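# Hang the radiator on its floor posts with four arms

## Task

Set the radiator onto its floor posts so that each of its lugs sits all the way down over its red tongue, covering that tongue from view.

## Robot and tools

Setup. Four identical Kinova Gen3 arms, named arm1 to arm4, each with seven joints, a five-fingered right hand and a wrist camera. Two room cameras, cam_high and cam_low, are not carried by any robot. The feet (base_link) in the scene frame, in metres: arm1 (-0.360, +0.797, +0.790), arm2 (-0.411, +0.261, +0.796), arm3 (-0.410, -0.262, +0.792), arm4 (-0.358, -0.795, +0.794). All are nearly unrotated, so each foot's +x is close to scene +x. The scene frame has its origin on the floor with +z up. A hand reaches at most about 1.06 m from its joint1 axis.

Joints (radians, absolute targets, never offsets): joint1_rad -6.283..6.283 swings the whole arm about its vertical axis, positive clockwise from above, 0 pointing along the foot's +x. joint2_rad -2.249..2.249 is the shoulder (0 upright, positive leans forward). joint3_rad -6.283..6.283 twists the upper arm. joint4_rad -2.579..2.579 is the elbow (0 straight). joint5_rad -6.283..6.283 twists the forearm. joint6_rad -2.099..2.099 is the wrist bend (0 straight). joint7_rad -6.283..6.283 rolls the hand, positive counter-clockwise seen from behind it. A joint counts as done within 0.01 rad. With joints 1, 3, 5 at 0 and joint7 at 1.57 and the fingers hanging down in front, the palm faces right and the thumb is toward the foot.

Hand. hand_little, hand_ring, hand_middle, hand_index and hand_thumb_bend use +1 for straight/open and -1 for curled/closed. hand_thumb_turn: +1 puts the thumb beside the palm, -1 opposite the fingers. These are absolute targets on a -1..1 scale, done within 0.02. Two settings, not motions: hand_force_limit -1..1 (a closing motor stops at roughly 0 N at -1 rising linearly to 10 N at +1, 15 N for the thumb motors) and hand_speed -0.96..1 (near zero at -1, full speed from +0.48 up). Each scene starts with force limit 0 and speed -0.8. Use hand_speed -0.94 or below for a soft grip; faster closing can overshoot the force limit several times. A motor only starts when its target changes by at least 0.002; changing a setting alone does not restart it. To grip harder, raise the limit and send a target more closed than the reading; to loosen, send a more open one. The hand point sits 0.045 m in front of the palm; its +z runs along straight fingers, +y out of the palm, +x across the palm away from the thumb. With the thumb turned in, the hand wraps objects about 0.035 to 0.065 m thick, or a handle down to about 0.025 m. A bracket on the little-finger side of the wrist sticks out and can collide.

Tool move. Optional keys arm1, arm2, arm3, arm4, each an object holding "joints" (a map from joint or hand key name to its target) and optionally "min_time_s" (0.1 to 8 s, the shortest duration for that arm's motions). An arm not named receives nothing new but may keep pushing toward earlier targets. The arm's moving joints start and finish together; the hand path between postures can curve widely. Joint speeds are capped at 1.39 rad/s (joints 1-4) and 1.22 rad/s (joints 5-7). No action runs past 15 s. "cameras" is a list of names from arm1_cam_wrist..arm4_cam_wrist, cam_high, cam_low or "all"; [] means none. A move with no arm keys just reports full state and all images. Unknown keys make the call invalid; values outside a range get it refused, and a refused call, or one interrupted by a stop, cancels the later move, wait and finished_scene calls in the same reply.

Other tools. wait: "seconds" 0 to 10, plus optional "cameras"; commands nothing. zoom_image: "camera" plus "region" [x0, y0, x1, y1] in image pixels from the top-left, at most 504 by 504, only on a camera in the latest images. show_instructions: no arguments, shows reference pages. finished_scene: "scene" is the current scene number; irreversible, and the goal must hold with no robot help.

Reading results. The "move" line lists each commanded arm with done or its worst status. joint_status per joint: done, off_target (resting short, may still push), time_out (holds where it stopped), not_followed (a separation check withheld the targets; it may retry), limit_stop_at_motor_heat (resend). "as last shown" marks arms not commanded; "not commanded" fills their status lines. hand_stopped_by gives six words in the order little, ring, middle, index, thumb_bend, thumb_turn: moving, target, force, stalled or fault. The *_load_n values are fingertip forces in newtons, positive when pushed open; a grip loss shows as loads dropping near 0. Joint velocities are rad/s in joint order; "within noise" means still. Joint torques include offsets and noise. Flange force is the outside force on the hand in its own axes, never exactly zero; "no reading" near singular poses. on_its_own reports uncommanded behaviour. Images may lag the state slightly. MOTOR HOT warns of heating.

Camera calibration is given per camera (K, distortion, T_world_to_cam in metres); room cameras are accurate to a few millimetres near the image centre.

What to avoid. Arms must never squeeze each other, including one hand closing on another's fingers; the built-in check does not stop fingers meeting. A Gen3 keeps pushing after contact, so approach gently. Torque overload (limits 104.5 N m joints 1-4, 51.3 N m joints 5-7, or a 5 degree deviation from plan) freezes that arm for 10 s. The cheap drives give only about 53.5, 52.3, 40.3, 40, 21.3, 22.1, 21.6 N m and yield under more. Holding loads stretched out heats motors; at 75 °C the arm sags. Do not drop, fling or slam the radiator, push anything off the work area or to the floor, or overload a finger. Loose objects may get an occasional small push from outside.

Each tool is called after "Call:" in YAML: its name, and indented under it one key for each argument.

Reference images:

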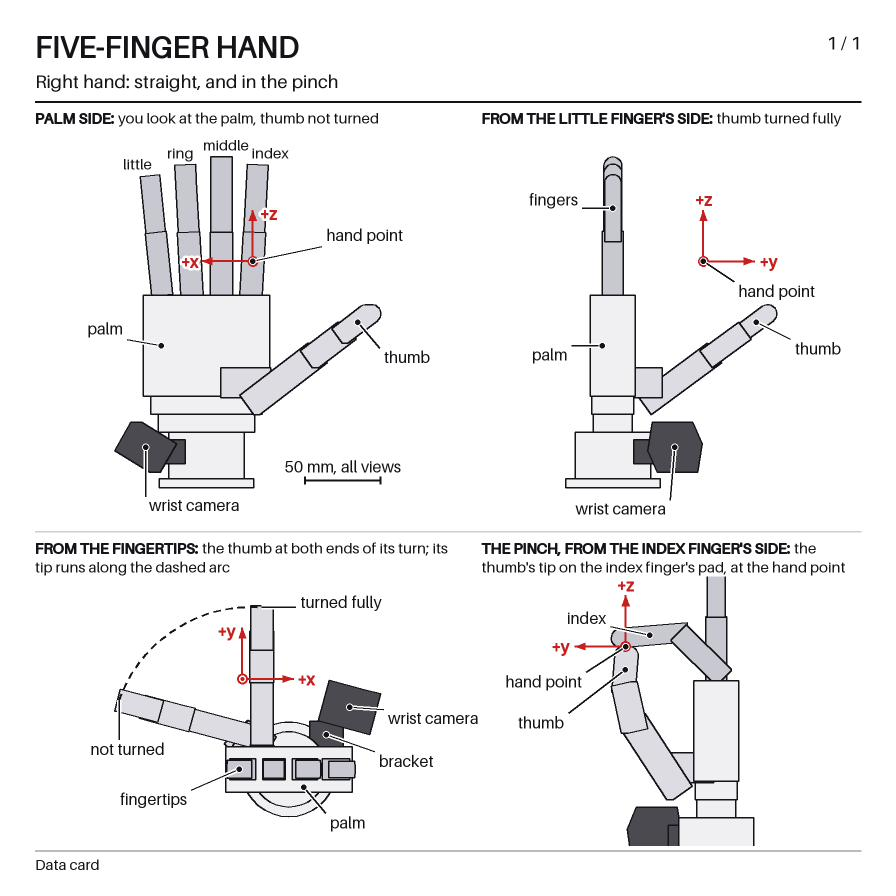

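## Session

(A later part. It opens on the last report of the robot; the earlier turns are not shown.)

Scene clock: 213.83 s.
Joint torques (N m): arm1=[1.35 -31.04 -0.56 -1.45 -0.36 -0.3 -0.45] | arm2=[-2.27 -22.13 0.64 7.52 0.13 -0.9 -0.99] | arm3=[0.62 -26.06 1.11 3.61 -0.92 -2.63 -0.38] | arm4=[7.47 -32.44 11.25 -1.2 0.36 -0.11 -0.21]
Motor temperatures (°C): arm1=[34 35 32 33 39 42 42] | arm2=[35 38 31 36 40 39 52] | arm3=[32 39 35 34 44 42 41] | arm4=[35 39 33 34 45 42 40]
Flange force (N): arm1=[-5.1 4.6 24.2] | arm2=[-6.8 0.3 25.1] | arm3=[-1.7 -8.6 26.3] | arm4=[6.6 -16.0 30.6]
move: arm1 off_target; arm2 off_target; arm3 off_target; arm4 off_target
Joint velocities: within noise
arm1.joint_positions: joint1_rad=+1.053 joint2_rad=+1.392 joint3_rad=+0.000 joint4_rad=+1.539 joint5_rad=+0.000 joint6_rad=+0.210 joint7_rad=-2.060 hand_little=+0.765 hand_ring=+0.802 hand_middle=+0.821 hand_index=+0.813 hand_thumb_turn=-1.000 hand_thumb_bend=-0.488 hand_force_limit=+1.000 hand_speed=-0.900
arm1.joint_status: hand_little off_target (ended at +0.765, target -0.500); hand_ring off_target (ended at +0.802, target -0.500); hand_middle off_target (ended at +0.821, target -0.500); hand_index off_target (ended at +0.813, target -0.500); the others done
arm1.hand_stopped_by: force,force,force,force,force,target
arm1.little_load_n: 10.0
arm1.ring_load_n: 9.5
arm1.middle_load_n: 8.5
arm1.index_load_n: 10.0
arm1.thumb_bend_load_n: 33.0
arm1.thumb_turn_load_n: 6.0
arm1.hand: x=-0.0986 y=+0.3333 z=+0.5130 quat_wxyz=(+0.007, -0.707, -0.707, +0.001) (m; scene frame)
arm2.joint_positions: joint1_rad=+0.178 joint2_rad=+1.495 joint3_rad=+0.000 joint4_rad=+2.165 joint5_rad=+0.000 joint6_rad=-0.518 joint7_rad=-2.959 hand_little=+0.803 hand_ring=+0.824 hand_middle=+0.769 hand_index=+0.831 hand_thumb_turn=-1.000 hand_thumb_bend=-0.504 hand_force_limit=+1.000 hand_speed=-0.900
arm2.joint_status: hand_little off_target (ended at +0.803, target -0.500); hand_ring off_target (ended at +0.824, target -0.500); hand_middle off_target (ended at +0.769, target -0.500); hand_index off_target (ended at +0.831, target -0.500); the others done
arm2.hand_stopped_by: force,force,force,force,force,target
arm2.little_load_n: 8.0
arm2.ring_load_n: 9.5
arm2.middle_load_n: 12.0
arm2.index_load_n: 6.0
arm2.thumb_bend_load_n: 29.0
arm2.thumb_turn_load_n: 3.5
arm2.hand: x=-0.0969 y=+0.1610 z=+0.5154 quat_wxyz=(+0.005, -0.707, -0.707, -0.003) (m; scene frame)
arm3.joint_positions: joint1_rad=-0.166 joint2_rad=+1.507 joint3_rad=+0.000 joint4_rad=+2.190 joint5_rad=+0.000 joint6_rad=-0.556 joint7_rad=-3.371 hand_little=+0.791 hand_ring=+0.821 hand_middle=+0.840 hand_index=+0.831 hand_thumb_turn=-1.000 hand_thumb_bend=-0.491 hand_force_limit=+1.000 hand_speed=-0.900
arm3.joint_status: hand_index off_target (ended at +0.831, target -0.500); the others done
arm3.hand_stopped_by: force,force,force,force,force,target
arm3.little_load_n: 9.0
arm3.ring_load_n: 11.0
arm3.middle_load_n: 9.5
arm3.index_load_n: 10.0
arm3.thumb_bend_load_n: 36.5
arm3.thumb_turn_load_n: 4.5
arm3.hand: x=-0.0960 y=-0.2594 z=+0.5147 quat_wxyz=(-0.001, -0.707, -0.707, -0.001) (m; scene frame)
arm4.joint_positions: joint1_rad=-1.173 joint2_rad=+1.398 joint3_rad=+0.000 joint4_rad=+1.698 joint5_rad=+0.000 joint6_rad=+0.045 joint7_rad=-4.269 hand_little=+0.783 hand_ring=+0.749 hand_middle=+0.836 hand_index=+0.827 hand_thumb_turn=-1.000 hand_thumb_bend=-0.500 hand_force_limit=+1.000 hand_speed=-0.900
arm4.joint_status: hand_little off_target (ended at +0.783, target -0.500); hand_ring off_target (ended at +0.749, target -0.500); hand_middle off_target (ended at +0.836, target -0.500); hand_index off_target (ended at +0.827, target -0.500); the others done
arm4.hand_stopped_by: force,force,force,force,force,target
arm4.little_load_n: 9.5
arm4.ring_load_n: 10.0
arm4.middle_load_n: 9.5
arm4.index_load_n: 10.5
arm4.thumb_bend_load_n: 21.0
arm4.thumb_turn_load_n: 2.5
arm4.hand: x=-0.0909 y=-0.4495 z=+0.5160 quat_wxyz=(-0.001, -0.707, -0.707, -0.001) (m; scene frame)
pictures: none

Call:
move:
  arm4: {"joints":{"joint1_rad":-1.1769,"joint2_rad":1.3983,"joint4_rad":1.6998,"joint6_rad":0.0435,"joint7_rad":-4.2725},"min_time_s":1}

Call:
move:
  arm1: {"joints":{"joint2_rad":1.3231,"joint4_rad":1.5879,"joint6_rad":0.2306},"min_time_s":5}
  arm2: {"joints":{"joint2_rad":1.4189,"joint4_rad":2.2278,"joint6_rad":-0.5051},"min_time_s":5}
  arm3: {"joints":{"joint2_rad":1.4309,"joint4_rad":2.2543,"joint6_rad":-0.5436},"min_time_s":5}
  arm4: {"joints":{"joint2_rad":1.3261,"joint4_rad":1.7519,"joint6_rad":0.0636},"min_time_s":5}
  cameras: ["all"]

Call:
zoom_image:
  camera: "cam_low"
  region: [200, 110, 500, 440]

Scene clock: 217.47 s.
Joint torques (N m): arm1=[1.32 -31.39 -0.65 -1.62 -0.36 -0.34 -0.45] | arm2=[-2.35 -23.5 0.48 5.58 0.23 -1.88 -0.99] | arm3=[0.72 -27.46 1.55 1.5 -1.02 -3.68 -0.34] | arm4=[4.96 -31.46 7.19 -0.72 0.26 0.14 -0.23]
Motor temperatures (°C): arm1=[34 35 32 33 39 42 42] | arm2=[35 38 31 36 40 39 52] | arm3=[32 39 35 34 44 42 41] | arm4=[35 39 33 34 45 42 40]
Flange force (N): arm1=[-4.9 4.4 24.7] | arm2=[-6.2 -2.6 23.9] | arm3=[-1.6 -11.7 24.8] | arm4=[4.5 -10.4 29.3]
move: arm4 done
Joint velocities: within noise
arm1, arm2, arm3: as last shown
arm1.little_load_n: 10.5
arm1.ring_load_n: 8.5
arm1.thumb_bend_load_n: 32.0
arm1.thumb_turn_load_n: 5.5
arm2.index_load_n: 6.5
arm2.thumb_bend_load_n: 27.5
arm2.thumb_turn_load_n: 3.0
arm3.little_load_n: 9.5
arm3.ring_load_n: 11.5
arm3.index_load_n: 10.5
arm3.thumb_bend_load_n: 33.5
arm3.thumb_turn_load_n: 4.0
arm4.joint_positions: joint1_rad=-1.177 joint2_rad=+1.398 joint3_rad=+0.000 joint4_rad=+1.700 joint5_rad=+0.000 joint6_rad=+0.044 joint7_rad=-4.273 hand_little=+0.783 hand_ring=+0.749 hand_middle=+0.836 hand_index=+0.827 hand_thumb_turn=-1.000 hand_thumb_bend=-0.500 hand_force_limit=+1.000 hand_speed=-0.900
arm4.joint_status: all done
arm4.hand_stopped_by: force,force,force,force,force,target
arm4.little_load_n: 8.5
arm4.ring_load_n: 8.0
arm4.middle_load_n: 8.0
arm4.index_load_n: 9.5
arm4.thumb_bend_load_n: 22.0
arm4.thumb_turn_load_n: 2.0
arm4.hand: x=-0.0923 y=-0.4491 z=+0.5160 quat_wxyz=(-0.001, -0.707, -0.707, -0.001) (m; scene frame)
pictures: none

Scene clock: 222.77 s.
Joint torques (N m): arm1=[1.82 -30.42 0.01 -2.13 -0.34 -0.43 -0.46] | arm2=[-1.93 -24.49 1.8 4.6 -0.08 -2.44 -0.93] | arm3=[0.57 -27.84 1.26 1.87 -0.88 -3.61 -0.3] | arm4=[4.82 -31.84 7.02 -1.54 0.3 -0.21 -0.25]
Motor temperatures (°C): arm1=[34 36 32 33 39 42 42] | arm2=[35 39 31 36 40 39 52] | arm3=[32 39 35 34 44 42 41] | arm4=[35 41 33 34 45 42 40]
Flange force (N): arm1=[-3.5 4.9 21.9] | arm2=[-4.1 -3.6 24.9] | arm3=[-2.0 -11.8 28.0] | arm4=[4.1 -10.3 29.5]
move: arm1 done; arm2 done; arm3 done; arm4 done
Joint velocities: within noise
arm1.joint_positions: joint1_rad=+1.053 joint2_rad=+1.323 joint3_rad=+0.000 joint4_rad=+1.588 joint5_rad=+0.000 joint6_rad=+0.231 joint7_rad=-2.060 hand_little=+0.765 hand_ring=+0.802 hand_middle=+0.821 hand_index=+0.813 hand_thumb_turn=-1.000 hand_thumb_bend=-0.488 hand_force_limit=+1.000 hand_speed=-0.900
arm1.joint_status: all done
arm1.hand_stopped_by: force,force,force,force,force,target
arm1.little_load_n: 10.0
arm1.ring_load_n: 8.5
arm1.middle_load_n: 7.5
arm1.index_load_n: 9.0
arm1.thumb_bend_load_n: 32.5
arm1.thumb_turn_load_n: 5.0
arm1.hand: x=-0.0982 y=+0.3330 z=+0.5428 quat_wxyz=(+0.007, -0.707, -0.707, +0.001) (m; scene frame)
arm2.joint_positions: joint1_rad=+0.178 joint2_rad=+1.419 joint3_rad=+0.000 joint4_rad=+2.228 joint5_rad=+0.000 joint6_rad=-0.505 joint7_rad=-2.959 hand_little=+0.803 hand_ring=+0.824 hand_middle=+0.769 hand_index=+0.831 hand_thumb_turn=-1.000 hand_thumb_bend=-0.504 hand_force_limit=+1.000 hand_speed=-0.900
arm2.joint_status: all done
arm2.hand_stopped_by: force,force,force,force,force,target
arm2.little_load_n: 6.5
arm2.ring_load_n: 9.5
arm2.middle_load_n: 13.0
arm2.index_load_n: 8.0
arm2.thumb_bend_load_n: 27.0
arm2.thumb_turn_load_n: 3.0
arm2.hand: x=-0.0967 y=+0.1607 z=+0.5452 quat_wxyz=(+0.005, -0.707, -0.707, -0.003) (m; scene frame)
arm3.joint_positions: joint1_rad=-0.166 joint2_rad=+1.431 joint3_rad=+0.000 joint4_rad=+2.254 joint5_rad=+0.000 joint6_rad=-0.544 joint7_rad=-3.371 hand_little=+0.791 hand_ring=+0.821 hand_middle=+0.840 hand_index=+0.832 hand_thumb_turn=-1.000 hand_thumb_bend=-0.491 hand_force_limit=+1.000 hand_speed=-0.900
arm3.joint_status: all done
arm3.hand_stopped_by: force,force,force,force,force,target
arm3.little_load_n: 9.0
arm3.ring_load_n: 11.0
arm3.middle_load_n: 10.0
arm3.index_load_n: 11.5
arm3.thumb_bend_load_n: 33.0
arm3.thumb_turn_load_n: 4.0
arm3.hand: x=-0.0961 y=-0.2594 z=+0.5446 quat_wxyz=(-0.001, -0.707, -0.707, -0.001) (m; scene frame)
arm4.joint_positions: joint1_rad=-1.177 joint2_rad=+1.326 joint3_rad=+0.000 joint4_rad=+1.752 joint5_rad=+0.000 joint6_rad=+0.064 joint7_rad=-4.273 hand_little=+0.783 hand_ring=+0.749 hand_middle=+0.836 hand_index=+0.827 hand_thumb_turn=-1.000 hand_thumb_bend=-0.500 hand_force_limit=+1.000 hand_speed=-0.900
arm4.joint_status: all done
arm4.hand_stopped_by: force,force,force,force,force,target
arm4.little_load_n: 8.5
arm4.ring_load_n: 8.5
arm4.middle_load_n: 8.5
arm4.index_load_n: 10.0
arm4.thumb_bend_load_n: 22.5
arm4.thumb_turn_load_n: 2.5
arm4.hand: x=-0.0924 y=-0.4491 z=+0.5461 quat_wxyz=(-0.001, -0.707, -0.707, -0.001) (m; scene frame)
pictures: arm1_cam_wrist, arm2_cam_wrist, arm3_cam_wrist, arm4_cam_wrist, cam_high, cam_low
camera_calibration:
arm1_cam_wrist: T_world_to_cam=[[0.974521, 0.222242, 0.0302808, -0.00111938], [0.186939, -0.879383, 0.437881, 0.0851958], [0.123944, -0.421064, -0.898523, 0.755902], [0, 0, 0, 1]] pos_world=[-0.108525, 0.393451, 0.641924]
arm2_cam_wrist: T_world_to_cam=[[0.957357, 0.287135, 0.0319579, 0.0266378], [0.24317, -0.86058, 0.447516, -0.0684258], [0.156, -0.420661, -0.893705, 0.689442], [0, 0, 0, 1]] pos_world=[-0.116415, 0.223487, 0.645928]
arm3_cam_wrist: T_world_to_cam=[[0.977445, 0.205424, 0.049012, 0.119394], [0.16963, -0.901905, 0.397231, -0.415327], [0.125805, -0.379957, -0.916409, 0.528006], [0, 0, 0, 1]] pos_world=[-0.112675, -0.198492, 0.642998]
arm4_cam_wrist: T_world_to_cam=[[0.967835, 0.251448, -0.00831234, 0.215776], [0.231057, -0.875307, 0.424794, -0.589924], [0.0995376, -0.413051, -0.905252, 0.435623], [0, 0, 0, 1]] pos_world=[-0.115891, -0.390687, 0.646738]

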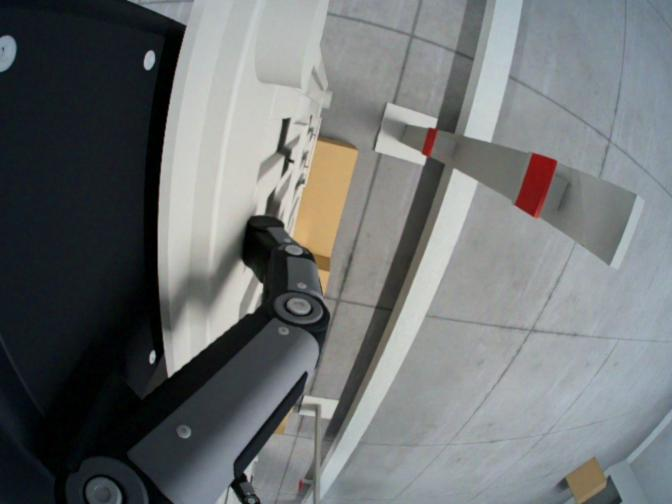

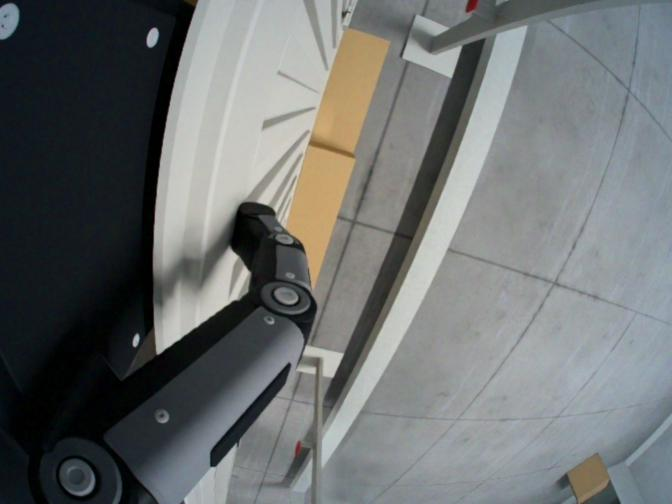

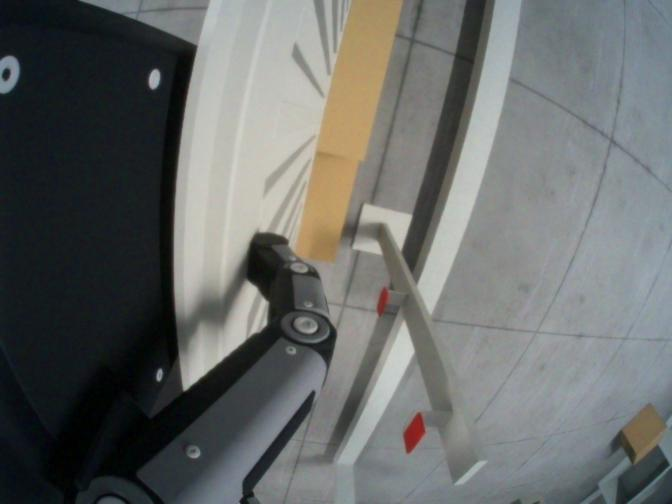

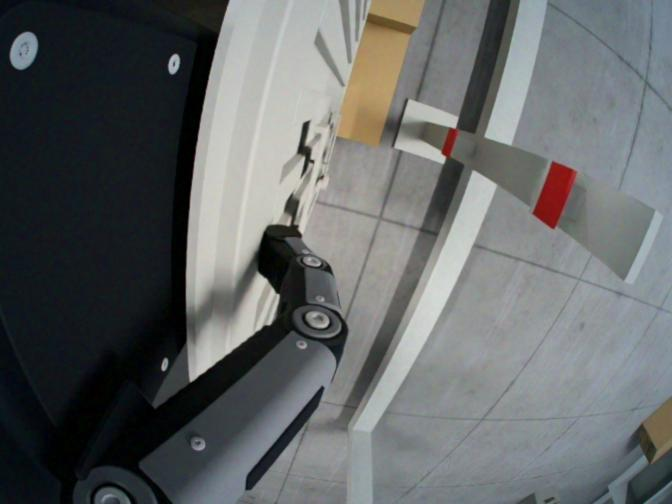

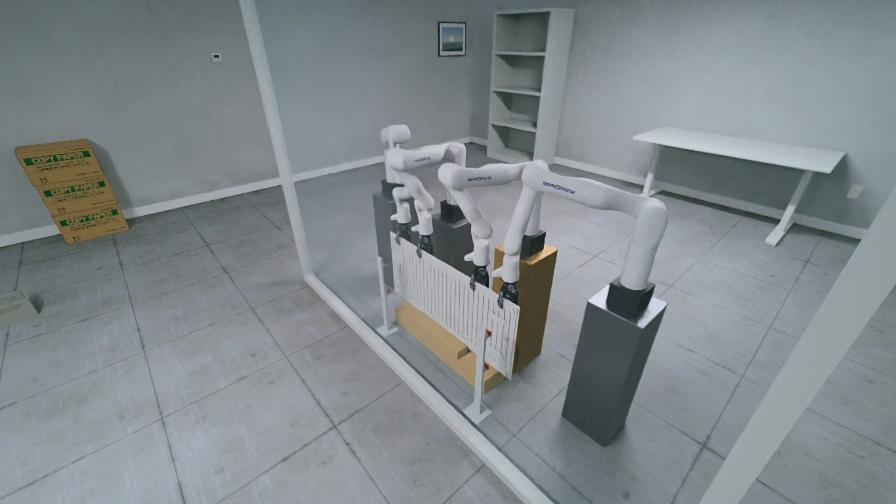

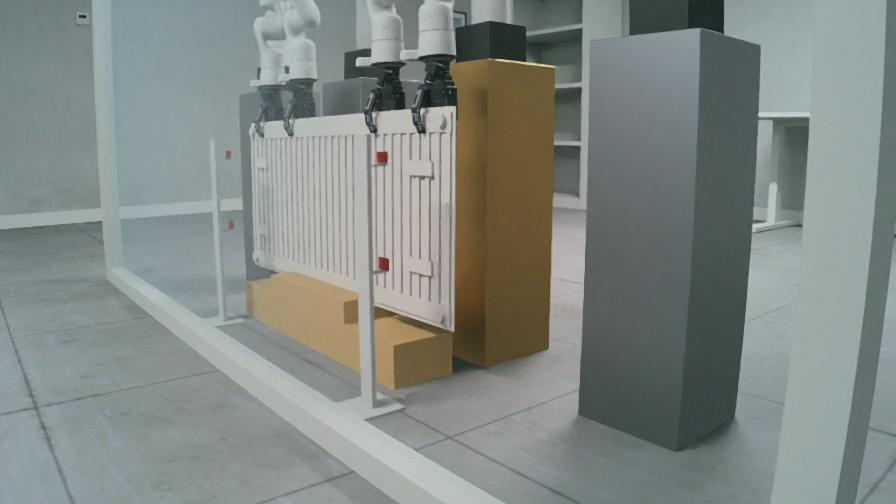

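Scaled by 1.527 from the camera's 896x504 image, which has a finer 1280x720 frame.

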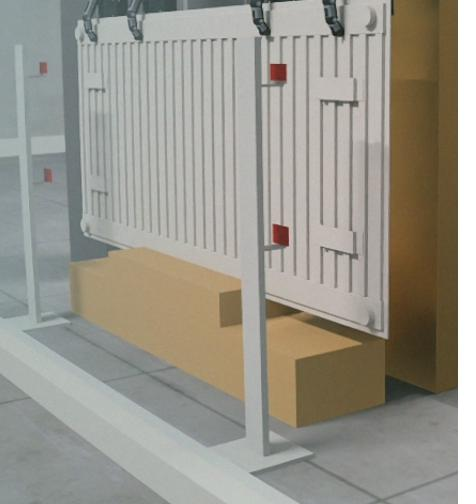

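Call:
move:
  arm1: {"joints":{"joint2_rad":1.2537,"joint4_rad":1.6305,"joint6_rad":0.2574},"min_time_s":4}
  arm2: {"joints":{"joint2_rad":1.3378,"joint4_rad":2.2853,"joint6_rad":-0.4815},"min_time_s":4}
  arm3: {"joints":{"joint2_rad":1.3496,"joint4_rad":2.3129,"joint6_rad":-0.5209},"min_time_s":4}
  arm4: {"joints":{"joint2_rad":1.2535,"joint4_rad":1.7975,"joint6_rad":0.0906},"min_time_s":4}

Call:
move:
  arm1: {"joints":{"joint2_rad":1.1848,"joint4_rad":1.6664,"joint6_rad":0.2904},"min_time_s":4}
  arm2: {"joints":{"joint2_rad":1.2516,"joint4_rad":2.3365,"joint6_rad":-0.4465},"min_time_s":4}
  arm3: {"joints":{"joint2_rad":1.2628,"joint4_rad":2.3651,"joint6_rad":-0.4863},"min_time_s":4}
  arm4: {"joints":{"joint2_rad":1.1804,"joint4_rad":1.8365,"joint6_rad":0.1247},"min_time_s":4}
  cameras: ["all"]

Call:
zoom_image:
  camera: "cam_low"
  region: [200, 60, 500, 390]

Call:
zoom_image:
  camera: "arm4_cam_wrist"
  region: [240, 80, 672, 320]

Call:
zoom_image:
  camera: "arm1_cam_wrist"
  region: [240, 80, 672, 320]

Scene clock: 227.70 s.
Joint torques (N m): arm1=[1.18 -30.8 -0.58 -2.63 -0.34 -0.41 -0.42] | arm2=[-2.32 -23.42 1.13 5.81 0.15 -1.57 -0.82] | arm3=[0.6 -24.99 1.76 2.12 -0.81 -2.67 -0.04] | arm4=[3.44 -31.1 4.53 -3.42 0.31 -0.92 -0.22]
Motor temperatures (°C): arm1=[34 36 32 33 39 42 42] | arm2=[35 39 31 36 40 39 52] | arm3=[32 40 35 34 44 42 41] | arm4=[35 42 33 34 45 42 40]
Flange force (N): arm1=[-3.9 3.7 22.6] | arm2=[-6.0 -2.1 26.1] | arm3=[-0.6 -10.6 23.5] | arm4=[0.4 -8.7 25.5]
move: arm1 done; arm2 done; arm3 done; arm4 done
Joint velocities: within noise
arm1.joint_positions: joint1_rad=+1.053 joint2_rad=+1.254 joint3_rad=+0.000 joint4_rad=+1.631 joint5_rad=+0.000 joint6_rad=+0.257 joint7_rad=-2.060 hand_little=+0.765 hand_ring=+0.801 hand_middle=+0.821 hand_index=+0.813 hand_thumb_turn=-1.000 hand_thumb_bend=-0.488 hand_force_limit=+1.000 hand_speed=-0.900
arm1.joint_status: all done
arm1.hand_stopped_by: force,force,force,force,force,target
arm1.little_load_n: 8.5
arm1.ring_load_n: 7.5
arm1.middle_load_n: 6.5
arm1.index_load_n: 8.5
arm1.thumb_bend_load_n: 27.0
arm1.thumb_turn_load_n: 4.0
arm1.hand: x=-0.0979 y=+0.3327 z=+0.5729 quat_wxyz=(+0.007, -0.707, -0.707, +0.001) (m; scene frame)
arm2.joint_positions: joint1_rad=+0.178 joint2_rad=+1.338 joint3_rad=+0.000 joint4_rad=+2.285 joint5_rad=+0.000 joint6_rad=-0.482 joint7_rad=-2.959 hand_little=+0.802 hand_ring=+0.824 hand_middle=+0.769 hand_index=+0.830 hand_thumb_turn=-1.000 hand_thumb_bend=-0.504 hand_force_limit=+1.000 hand_speed=-0.900
arm2.joint_status: all done
arm2.hand_stopped_by: force,force,force,force,force,target
arm2.little_load_n: 5.0
arm2.ring_load_n: 7.5
arm2.middle_load_n: 10.0
arm2.index_load_n: 6.5
arm2.thumb_bend_load_n: 23.0
arm2.thumb_turn_load_n: 2.5
arm2.hand: x=-0.0967 y=+0.1603 z=+0.5752 quat_wxyz=(+0.005, -0.707, -0.707, -0.003) (m; scene frame)
arm3.joint_positions: joint1_rad=-0.166 joint2_rad=+1.350 joint3_rad=+0.000 joint4_rad=+2.313 joint5_rad=+0.000 joint6_rad=-0.521 joint7_rad=-3.371 hand_little=+0.790 hand_ring=+0.821 hand_middle=+0.840 hand_index=+0.832 hand_thumb_turn=-1.000 hand_thumb_bend=-0.491 hand_force_limit=+1.000 hand_speed=-0.900
arm3.joint_status: all done
arm3.hand_stopped_by: force,force,force,force,force,target
arm3.little_load_n: 0.5
arm3.ring_load_n: 9.5
arm3.middle_load_n: 9.5
arm3.index_load_n: 12.5
arm3.thumb_bend_load_n: 24.5
arm3.thumb_turn_load_n: 3.0
arm3.hand: x=-0.0962 y=-0.2594 z=+0.5747 quat_wxyz=(-0.001, -0.707, -0.707, -0.001) (m; scene frame)
arm4.joint_positions: joint1_rad=-1.177 joint2_rad=+1.253 joint3_rad=+0.000 joint4_rad=+1.797 joint5_rad=+0.000 joint6_rad=+0.091 joint7_rad=-4.273 hand_little=+0.783 hand_ring=+0.748 hand_middle=+0.836 hand_index=+0.827 hand_thumb_turn=-1.000 hand_thumb_bend=-0.499 hand_force_limit=+1.000 hand_speed=-0.900
arm4.joint_status: all done
arm4.hand_stopped_by: force,force,force,force,force,target
arm4.little_load_n: 8.5
arm4.ring_load_n: 7.0
arm4.middle_load_n: 6.5
arm4.index_load_n: 8.0
arm4.thumb_bend_load_n: 18.5
arm4.thumb_turn_load_n: 2.0
arm4.hand: x=-0.0925 y=-0.4490 z=+0.5761 quat_wxyz=(-0.001, -0.707, -0.707, -0.001) (m; scene frame)
pictures: none

Scene clock: 232.00 s.
Joint torques (N m): arm1=[0.97 -20.03 0.22 -1.13 0.2 -0.02 -0.16] | arm2=[-2.2 -16.12 1.95 2.66 0.05 -0.55 -0.6] | arm3=[0.84 -15.62 1.21 2.99 -0.63 0.31 -0.12] | arm4=[1.52 -18.65 0.14 -1.12 0.32 0.26 0.05]
Motor temperatures (°C): arm1=[34 37 32 33 39 42 42] | arm2=[35 39 31 36 40 39 52] | arm3=[32 40 35 34 44 42 41] | arm4=[35 42 33 34 45 42 40]
Flange force (N): arm1=[-2.8 3.3 0.7] | arm2=[-4.4 -3.3 2.3] | arm3=[0.8 -5.8 3.2] | arm4=[0.8 -4.2 0.6]
move: arm1 done; arm2 done; arm3 done; arm4 done
Joint velocities: within noise
arm1.joint_positions: joint1_rad=+1.053 joint2_rad=+1.185 joint3_rad=+0.000 joint4_rad=+1.666 joint5_rad=+0.000 joint6_rad=+0.290 joint7_rad=-2.060 hand_little=+0.764 hand_ring=+0.801 hand_middle=+0.820 hand_index=+0.812 hand_thumb_turn=-1.000 hand_thumb_bend=-0.495 hand_force_limit=+1.000 hand_speed=-0.900
arm1.joint_status: all done
arm1.hand_stopped_by: force,force,force,force,force,target
arm1.little_load_n: 0.0
arm1.ring_load_n: 0.5
arm1.middle_load_n: 0.0
arm1.index_load_n: 0.0
arm1.thumb_bend_load_n: 0.0
arm1.thumb_turn_load_n: 0.0
arm1.hand: x=-0.0975 y=+0.3324 z=+0.6029 quat_wxyz=(+0.007, -0.707, -0.707, +0.001) (m; scene frame)
arm2.joint_positions: joint1_rad=+0.178 joint2_rad=+1.252 joint3_rad=+0.000 joint4_rad=+2.337 joint5_rad=+0.000 joint6_rad=-0.446 joint7_rad=-2.959 hand_little=+0.802 hand_ring=+0.823 hand_middle=+0.768 hand_index=+0.830 hand_thumb_turn=-1.000 hand_thumb_bend=-0.511 hand_force_limit=+1.000 hand_speed=-0.900
arm2.joint_status: all done
arm2.hand_stopped_by: force,force,force,force,force,target
arm2.little_load_n: 0.0
arm2.ring_load_n: 0.0
arm2.middle_load_n: 2.0
arm2.index_load_n: 0.0
arm2.thumb_bend_load_n: 0.0
arm2.thumb_turn_load_n: 0.0
arm2.hand: x=-0.0967 y=+0.1600 z=+0.6051 quat_wxyz=(+0.005, -0.707, -0.707, -0.003) (m; scene frame)
arm3.joint_positions: joint1_rad=-0.166 joint2_rad=+1.263 joint3_rad=+0.000 joint4_rad=+2.365 joint5_rad=+0.000 joint6_rad=-0.486 joint7_rad=-3.371 hand_little=+0.790 hand_ring=+0.820 hand_middle=+0.839 hand_index=+0.831 hand_thumb_turn=-1.000 hand_thumb_bend=-0.497 hand_force_limit=+1.000 hand_speed=-0.900
arm3.joint_status: all done
arm3.hand_stopped_by: force,force,force,force,force,target
arm3.little_load_n: 0.0
arm3.ring_load_n: 0.0
arm3.middle_load_n: 0.0
arm3.index_load_n: 0.0
arm3.thumb_bend_load_n: 0.0
arm3.thumb_turn_load_n: 0.0
arm3.hand: x=-0.0963 y=-0.2594 z=+0.6046 quat_wxyz=(-0.001, -0.707, -0.707, -0.001) (m; scene frame)
arm4.joint_positions: joint1_rad=-1.177 joint2_rad=+1.180 joint3_rad=+0.000 joint4_rad=+1.836 joint5_rad=+0.000 joint6_rad=+0.125 joint7_rad=-4.273 hand_little=+0.782 hand_ring=+0.748 hand_middle=+0.835 hand_index=+0.826 hand_thumb_turn=-1.000 hand_thumb_bend=-0.505 hand_force_limit=+1.000 hand_speed=-0.900
arm4.joint_status: all done
arm4.hand_stopped_by: force,force,force,force,force,target
arm4.little_load_n: 0.0
arm4.ring_load_n: 0.5
arm4.middle_load_n: 0.0
arm4.index_load_n: 0.0
arm4.thumb_bend_load_n: 0.5
arm4.thumb_turn_load_n: 0.0
arm4.hand: x=-0.0925 y=-0.4491 z=+0.6061 quat_wxyz=(-0.001, -0.707, -0.707, -0.001) (m; scene frame)
pictures: arm1_cam_wrist, arm2_cam_wrist, arm3_cam_wrist, arm4_cam_wrist, cam_high, cam_low
camera_calibration:
arm1_cam_wrist: T_world_to_cam=[[0.974521, 0.222244, 0.0302795, -0.00339081], [0.186942, -0.879382, 0.437881, 0.0582394], [0.123944, -0.421063, -0.898523, 0.809576], [0, 0, 0, 1]] pos_world=[-0.107925, 0.392851, 0.702024]
arm2_cam_wrist: T_world_to_cam=[[0.957357, 0.287133, 0.0319556, 0.0248276], [0.243177, -0.860599, 0.447476, -0.0958706], [0.155986, -0.420624, -0.893725, 0.742759], [0, 0, 0, 1]] pos_world=[-0.116315, 0.222787, 0.705928]
arm3_cam_wrist: T_world_to_cam=[[0.977457, 0.205386, 0.0489226, 0.116608], [0.169631, -0.901912, 0.397215, -0.439134], [0.125706, -0.379962, -0.916421, 0.582999], [0, 0, 0, 1]] pos_world=[-0.112775, -0.198492, 0.702998]
arm4_cam_wrist: T_world_to_cam=[[0.967838, 0.251436, -0.00827752, 0.216343], [0.231045, -0.875367, 0.424677, -0.615331], [0.0995333, -0.412931, -0.905307, 0.490033], [0, 0, 0, 1]] pos_world=[-0.115991, -0.390687, 0.706738]

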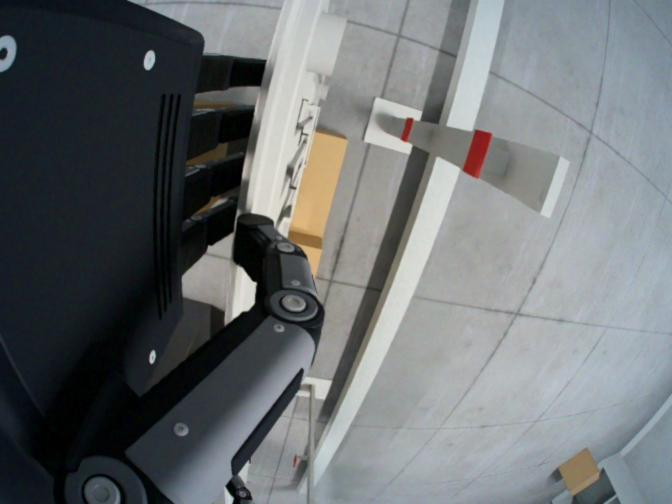

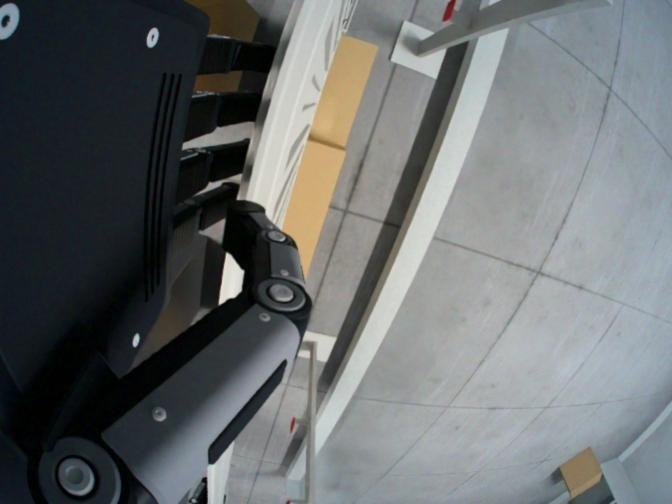

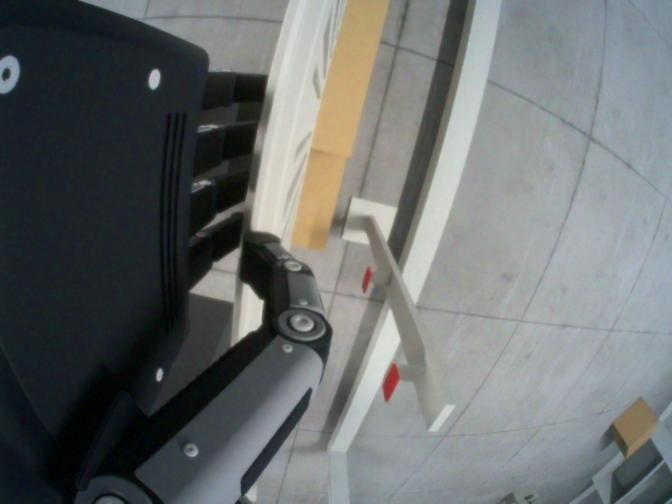

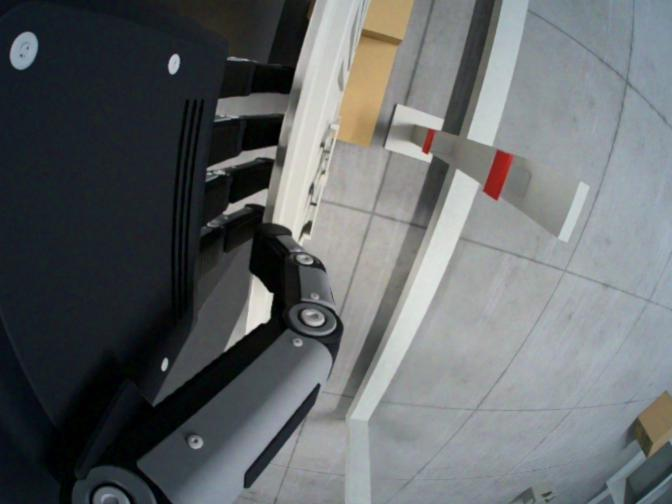

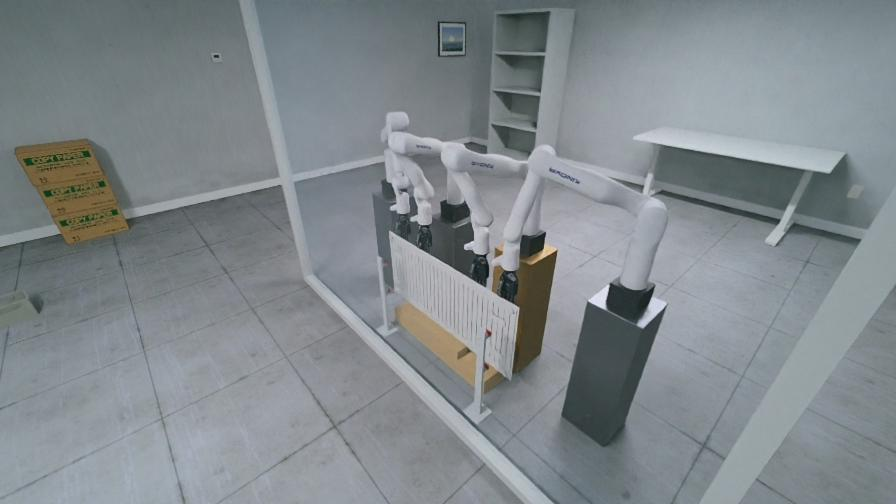

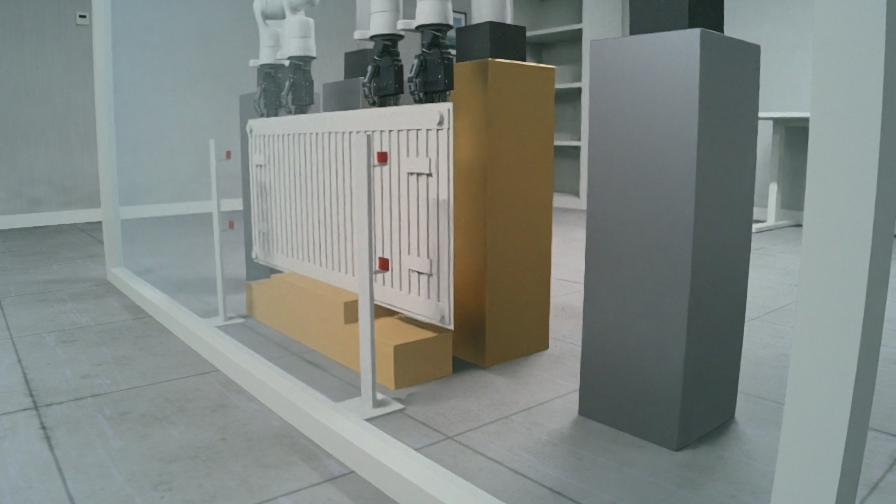

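Scaled by 1.527 from the camera's 896x504 image, which has a finer 1280x720 frame.

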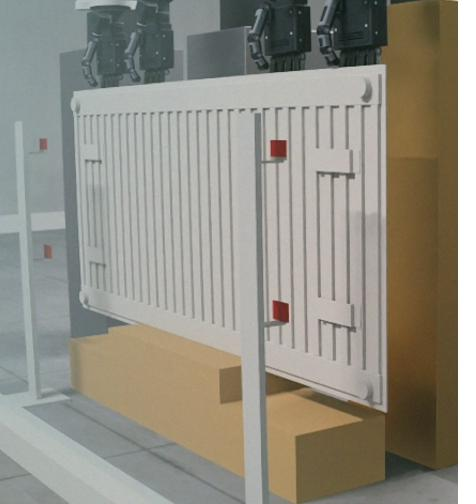

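Scaled by 1.167 from the camera's 672x504 image, which has a finer 960x720 frame.

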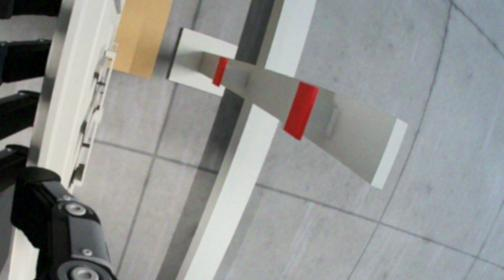

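Scaled by 1.167 from the camera's 672x504 image, which has a finer 960x720 frame.

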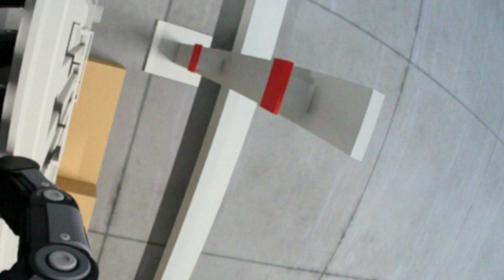

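Call:
move:
  arm2: {"joints":{"hand_thumb_bend":0.0,"hand_little":1,"hand_ring":1,"hand_middle":1,"hand_index":1,"hand_speed":-0.5}}
  arm3: {"joints":{"hand_thumb_bend":0.0,"hand_little":1,"hand_ring":1,"hand_middle":1,"hand_index":1,"hand_speed":-0.5}}
  cameras: ["arm2_cam_wrist","arm3_cam_wrist","cam_low"]

Scene clock: 237.97 s.
Joint torques (N m): arm1=[0.97 -20 0.26 -1.17 0.21 -0.01 -0.15] | arm2=[-2.18 -15.12 1.87 3.2 0.06 -0.12 -0.58] | arm3=[0.82 -15.67 1.18 2.93 -0.65 0.31 -0.08] | arm4=[2.01 -18.62 0.9 -1.23 0.35 0.24 0.02]
Motor temperatures (°C): arm1=[34 37 32 33 39 42 42] | arm2=[35 39 31 36 40 39 52] | arm3=[32 40 35 34 44 42 41] | arm4=[35 42 33 33 45 42 40]
Flange force (N): arm1=[-2.6 3.3 0.6] | arm2=[-4.6 -2.2 0.8] | arm3=[0.7 -6.1 3.3] | arm4=[1.0 -5.3 0.4]
move: arm2 done; arm3 done
Joint velocities: within noise
arm1, arm4: as last shown
arm1.ring_load_n: 0.0
arm2.joint_positions: joint1_rad=+0.178 joint2_rad=+1.252 joint3_rad=+0.000 joint4_rad=+2.337 joint5_rad=+0.000 joint6_rad=-0.446 joint7_rad=-2.959 hand_little=+1.000 hand_ring=+1.000 hand_middle=+1.000 hand_index=+1.000 hand_thumb_turn=-1.000 hand_thumb_bend=+0.000 hand_force_limit=+1.000 hand_speed=-0.500
arm2.joint_status: all done
arm2.hand_stopped_by: target,target,target,target,target,target
arm2.little_load_n: 0.0
arm2.ring_load_n: 0.0
arm2.middle_load_n: 0.0
arm2.index_load_n: 0.0
arm2.thumb_bend_load_n: 0.0
arm2.thumb_turn_load_n: 0.0
arm2.hand: x=-0.0966 y=+0.1599 z=+0.6052 quat_wxyz=(+0.005, -0.707, -0.707, -0.003) (m; scene frame)
arm3.joint_positions: joint1_rad=-0.166 joint2_rad=+1.263 joint3_rad=+0.000 joint4_rad=+2.365 joint5_rad=+0.000 joint6_rad=-0.486 joint7_rad=-3.371 hand_little=+1.000 hand_ring=+1.000 hand_middle=+1.000 hand_index=+1.000 hand_thumb_turn=-1.000 hand_thumb_bend=+0.000 hand_force_limit=+1.000 hand_speed=-0.500
arm3.joint_status: all done
arm3.hand_stopped_by: target,target,target,target,target,target
arm3.little_load_n: 0.0
arm3.ring_load_n: 0.0
arm3.middle_load_n: 0.0
arm3.index_load_n: 0.0
arm3.thumb_bend_load_n: 0.0
arm3.thumb_turn_load_n: 0.0
arm3.hand: x=-0.0963 y=-0.2594 z=+0.6047 quat_wxyz=(-0.001, -0.707, -0.707, -0.001) (m; scene frame)
arm4.joint_positions: joint1_rad=-1.177 joint2_rad=+1.180 joint3_rad=+0.000 joint4_rad=+1.837 joint5_rad=+0.000 joint6_rad=+0.125 joint7_rad=-4.273 hand_little=+0.782 hand_ring=+0.748 hand_middle=+0.835 hand_index=+0.826 hand_thumb_turn=-1.000 hand_thumb_bend=-0.505 hand_force_limit=+1.000 hand_speed=-0.900
arm4.ring_load_n: 1.0
arm4.thumb_bend_load_n: 0.0
arm4.hand: x=-0.0926 y=-0.4491 z=+0.6061 quat_wxyz=(-0.001, -0.707, -0.707, -0.001) (m; scene frame)
pictures: arm2_cam_wrist, arm3_cam_wrist, cam_low
camera_calibration:
arm2_cam_wrist: T_world_to_cam=[[0.957357, 0.287135, 0.0319579, 0.0248256], [0.24317, -0.86058, 0.447516, -0.0959035], [0.156, -0.420661, -0.893705, 0.742754], [0, 0, 0, 1]] pos_world=[-0.116315, 0.222787, 0.705928]
arm3_cam_wrist: T_world_to_cam=[[0.977457, 0.205386, 0.0489226, 0.116706], [0.169631, -0.901912, 0.397215, -0.439117], [0.125706, -0.379962, -0.916421, 0.583011], [0, 0, 0, 1]] pos_world=[-0.112875, -0.198492, 0.702998]

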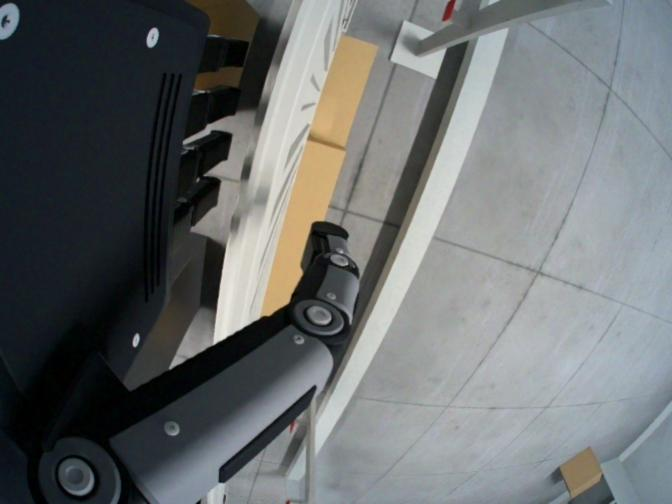

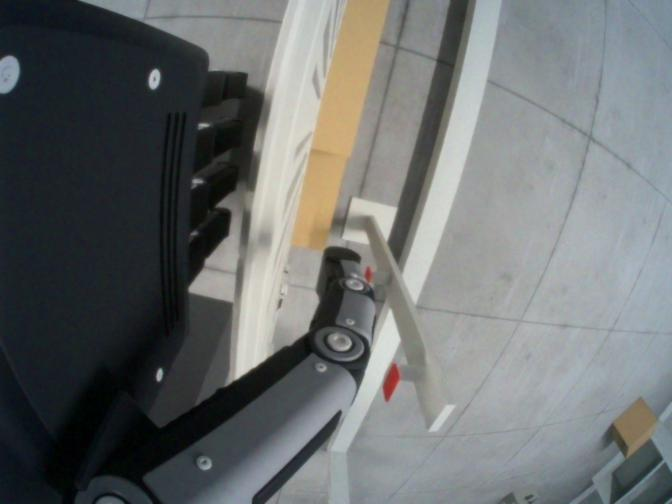

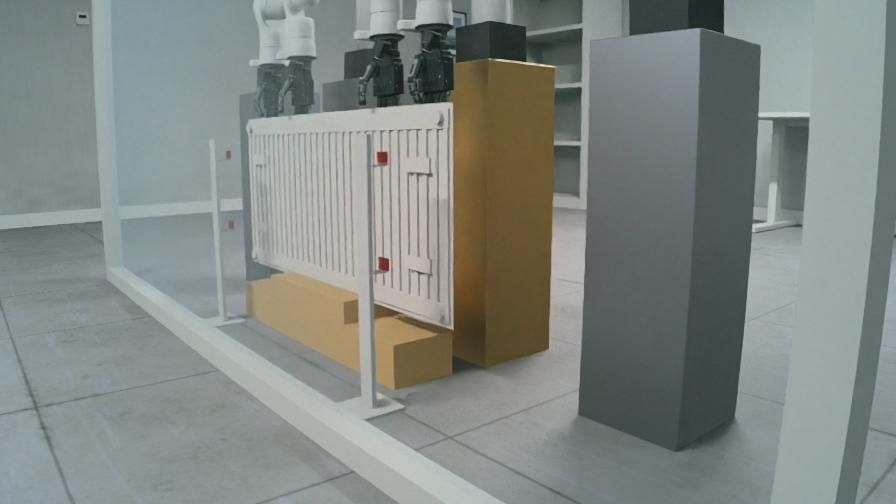

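Call:
move:
  arm2: {"joints":{"joint2_rad":1.4357,"joint4_rad":2.2147,"joint6_rad":-0.5088},"min_time_s":4}
  arm3: {"joints":{"joint2_rad":1.4459,"joint4_rad":2.2425,"joint6_rad":-0.5468},"min_time_s":4}
  cameras: ["arm2_cam_wrist","arm3_cam_wrist"]

Call:
move:
  arm2: {"joints":{"hand_thumb_bend":-0.95,"hand_speed":-0.8,"hand_force_limit":0.5}}
  arm3: {"joints":{"hand_thumb_bend":-0.95,"hand_speed":-0.8,"hand_force_limit":0.5}}
  cameras: ["arm2_cam_wrist","arm3_cam_wrist","cam_low"]

Scene clock: 243.07 s.
Joint torques (N m): arm1=[0.94 -20.02 0.26 -1.14 0.24 -0.04 -0.17] | arm2=[-2.17 -15.39 1.87 3.66 0.05 -0.07 -0.6] | arm3=[0.84 -15.85 1.18 3.43 -0.62 0.33 -0.09] | arm4=[2.05 -18.59 0.93 -1.21 0.33 0.24 0.03]
Motor temperatures (°C): arm1=[34 37 32 33 39 42 42] | arm2=[35 39 31 36 40 39 52] | arm3=[32 40 35 34 44 42 41] | arm4=[35 42 33 33 45 42 40]
Flange force (N): arm1=[-2.8 3.3 0.6] | arm2=[-4.1 -2.2 0.4] | arm3=[0.8 -5.4 1.9] | arm4=[1.0 -5.3 0.3]
move: arm2 done; arm3 done
Joint velocities: within noise
arm1, arm4: as last shown
arm2.joint_positions: joint1_rad=+0.178 joint2_rad=+1.436 joint3_rad=+0.000 joint4_rad=+2.215 joint5_rad=+0.000 joint6_rad=-0.509 joint7_rad=-2.959 hand_little=+1.000 hand_ring=+1.000 hand_middle=+1.000 hand_index=+1.000 hand_thumb_turn=-1.000 hand_thumb_bend=+0.000 hand_force_limit=+1.000 hand_speed=-0.500
arm2.joint_status: all done
arm2.hand_stopped_by: target,target,target,target,target,target
arm2.little_load_n: 0.0
arm2.ring_load_n: 0.0
arm2.middle_load_n: 0.0
arm2.index_load_n: 0.0
arm2.thumb_bend_load_n: 0.0
arm2.thumb_turn_load_n: 0.0
arm2.hand: x=-0.0967 y=+0.1607 z=+0.5388 quat_wxyz=(+0.005, -0.707, -0.707, -0.003) (m; scene frame)
arm3.joint_positions: joint1_rad=-0.166 joint2_rad=+1.446 joint3_rad=+0.000 joint4_rad=+2.243 joint5_rad=+0.000 joint6_rad=-0.547 joint7_rad=-3.371 hand_little=+1.000 hand_ring=+1.000 hand_middle=+1.000 hand_index=+1.000 hand_thumb_turn=-1.000 hand_thumb_bend=+0.000 hand_force_limit=+1.000 hand_speed=-0.500
arm3.joint_status: all done
arm3.hand_stopped_by: target,target,target,target,target,target
arm3.little_load_n: 0.0
arm3.ring_load_n: 0.0
arm3.middle_load_n: 0.0
arm3.index_load_n: 0.0
arm3.thumb_bend_load_n: 0.0
arm3.thumb_turn_load_n: 0.0
arm3.hand: x=-0.0961 y=-0.2594 z=+0.5389 quat_wxyz=(-0.001, -0.707, -0.707, -0.001) (m; scene frame)
arm4.joint_positions: joint1_rad=-1.177 joint2_rad=+1.180 joint3_rad=+0.000 joint4_rad=+1.836 joint5_rad=+0.000 joint6_rad=+0.125 joint7_rad=-4.273 hand_little=+0.782 hand_ring=+0.748 hand_middle=+0.835 hand_index=+0.826 hand_thumb_turn=-1.000 hand_thumb_bend=-0.505 hand_force_limit=+1.000 hand_speed=-0.900
arm4.ring_load_n: 1.5
arm4.hand: x=-0.0925 y=-0.4491 z=+0.6061 quat_wxyz=(-0.001, -0.707, -0.707, -0.001) (m; scene frame)
pictures: arm2_cam_wrist, arm3_cam_wrist
camera_calibration:
arm2_cam_wrist: T_world_to_cam=[[0.957342, 0.287175, 0.0320436, 0.0267485], [0.243166, -0.86057, 0.447538, -0.0654922], [0.156097, -0.420655, -0.893691, 0.683765], [0, 0, 0, 1]] pos_world=[-0.116416, 0.223587, 0.639528]
arm3_cam_wrist: T_world_to_cam=[[0.977445, 0.205424, 0.049012, 0.119674], [0.16963, -0.901905, 0.397231, -0.413062], [0.125805, -0.379957, -0.916409, 0.522782], [0, 0, 0, 1]] pos_world=[-0.112675, -0.198492, 0.637298]

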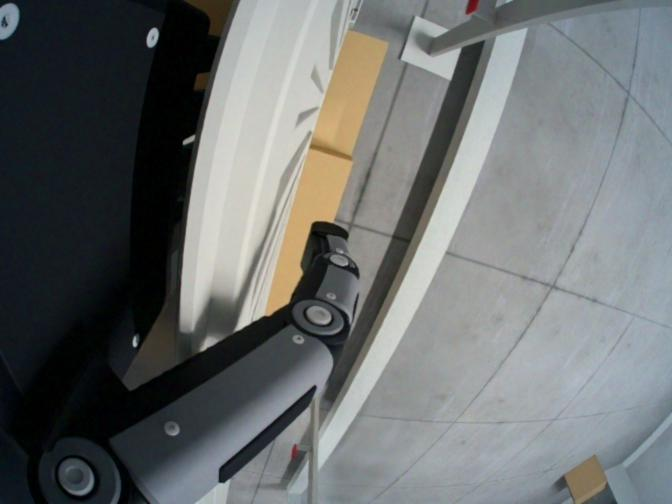

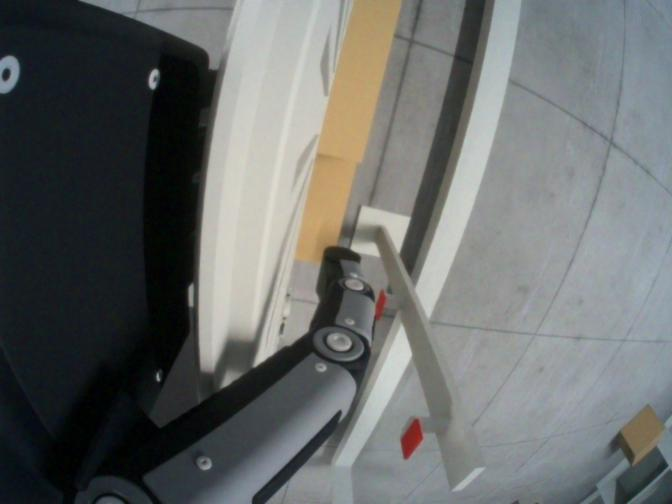

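Scene clock: 246.63 s.
Joint torques (N m): arm1=[0.85 -20.3 0.12 -1.5 0.19 -0.19 -0.18] | arm2=[-1.66 -13.13 2.72 7.77 -0.25 1.83 -0.65] | arm3=[0.44 -15.39 0.3 7.63 -0.43 1.81 -0.16] | arm4=[6.66 -17.29 7.8 -1.81 0.59 -0.17 -0.2]
Motor temperatures (°C): arm1=[34 37 32 33 39 42 42] | arm2=[35 39 31 36 40 39 52] | arm3=[32 40 35 34 44 42 41] | arm4=[35 42 33 33 45 42 40]
Flange force (N): arm1=[-2.3 2.8 0.7] | arm2=[-4.1 4.0 4.0] | arm3=[-0.2 0.0 10.2] | arm4=[4.3 -15.2 -4.0]
move: arm2 off_target; arm3 off_target
Joint velocities: within noise
arm1, arm4: as last shown
arm1.little_load_n: 0.5
arm1.ring_load_n: 0.5
arm1.middle_load_n: 0.5
arm2.joint_positions: joint1_rad=+0.178 joint2_rad=+1.436 joint3_rad=+0.000 joint4_rad=+2.215 joint5_rad=+0.000 joint6_rad=-0.509 joint7_rad=-2.959 hand_little=+1.000 hand_ring=+1.000 hand_middle=+1.000 hand_index=+1.000 hand_thumb_turn=-1.000 hand_thumb_bend=-0.487 hand_force_limit=+0.500 hand_speed=-0.800
arm2.joint_status: hand_thumb_bend off_target (ended at -0.487, target -0.950); the others done
arm2.hand_stopped_by: target,target,target,target,force,target
arm2.little_load_n: 0.0
arm2.ring_load_n: 0.0
arm2.middle_load_n: 0.0
arm2.index_load_n: 0.0
arm2.thumb_bend_load_n: 11.5
arm2.thumb_turn_load_n: 0.5
arm2.hand: x=-0.0967 y=+0.1607 z=+0.5388 quat_wxyz=(+0.005, -0.707, -0.707, -0.003) (m; scene frame)
arm3.joint_positions: joint1_rad=-0.166 joint2_rad=+1.446 joint3_rad=+0.000 joint4_rad=+2.242 joint5_rad=+0.000 joint6_rad=-0.547 joint7_rad=-3.371 hand_little=+1.000 hand_ring=+1.000 hand_middle=+1.000 hand_index=+1.000 hand_thumb_turn=-1.000 hand_thumb_bend=-0.499 hand_force_limit=+0.500 hand_speed=-0.800
arm3.joint_status: hand_thumb_bend off_target (ended at -0.499, target -0.950); the others done
arm3.hand_stopped_by: target,target,target,target,force,target
arm3.little_load_n: 0.0
arm3.ring_load_n: 0.0
arm3.middle_load_n: 0.0
arm3.index_load_n: 0.0
arm3.thumb_bend_load_n: 11.5
arm3.thumb_turn_load_n: 2.0
arm3.hand: x=-0.0961 y=-0.2594 z=+0.5389 quat_wxyz=(-0.001, -0.707, -0.707, -0.001) (m; scene frame)
arm4.joint_positions: joint1_rad=-1.177 joint2_rad=+1.180 joint3_rad=+0.000 joint4_rad=+1.836 joint5_rad=+0.000 joint6_rad=+0.125 joint7_rad=-4.273 hand_little=+0.782 hand_ring=+0.749 hand_middle=+0.835 hand_index=+0.826 hand_thumb_turn=-1.000 hand_thumb_bend=-0.505 hand_force_limit=+1.000 hand_speed=-0.900
arm4.ring_load_n: 12.5
pictures: arm2_cam_wrist, arm3_cam_wrist, cam_low
camera_calibration:
arm2_cam_wrist: T_world_to_cam=[[0.957342, 0.287175, 0.0320436, 0.0267485], [0.243166, -0.86057, 0.447538, -0.0654922], [0.156097, -0.420655, -0.893691, 0.683765], [0, 0, 0, 1]] pos_world=[-0.116416, 0.223587, 0.639528]
arm3_cam_wrist: T_world_to_cam=[[0.977433, 0.205462, 0.0491014, 0.119623], [0.169629, -0.901899, 0.397246, -0.413071], [0.125904, -0.379952, -0.916398, 0.522787], [0, 0, 0, 1]] pos_world=[-0.112675, -0.198492, 0.637298]

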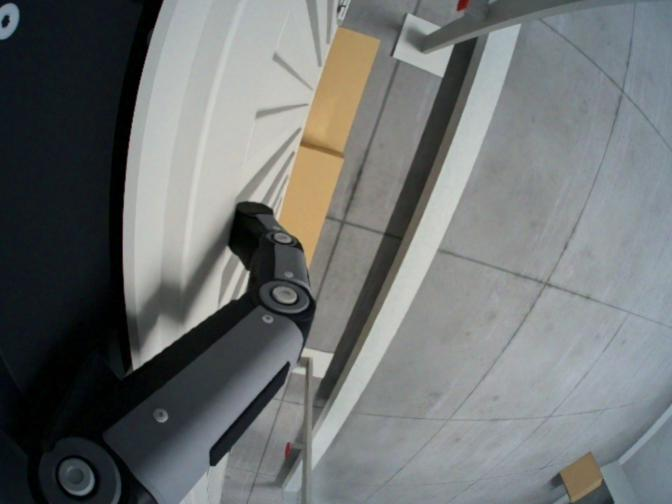

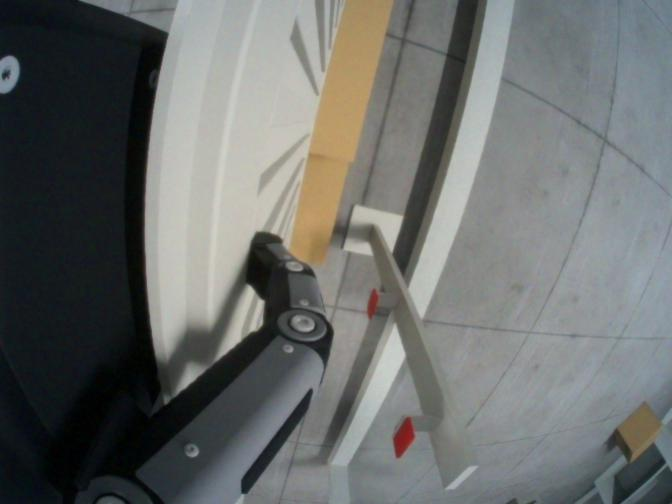

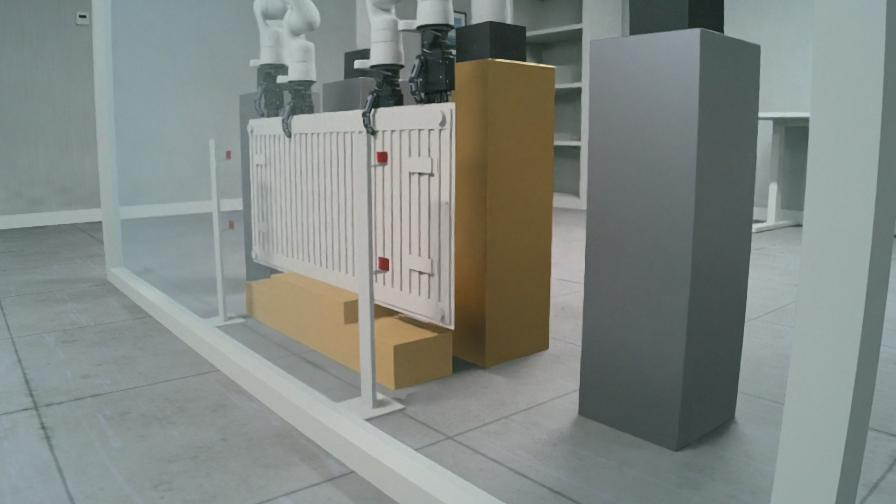

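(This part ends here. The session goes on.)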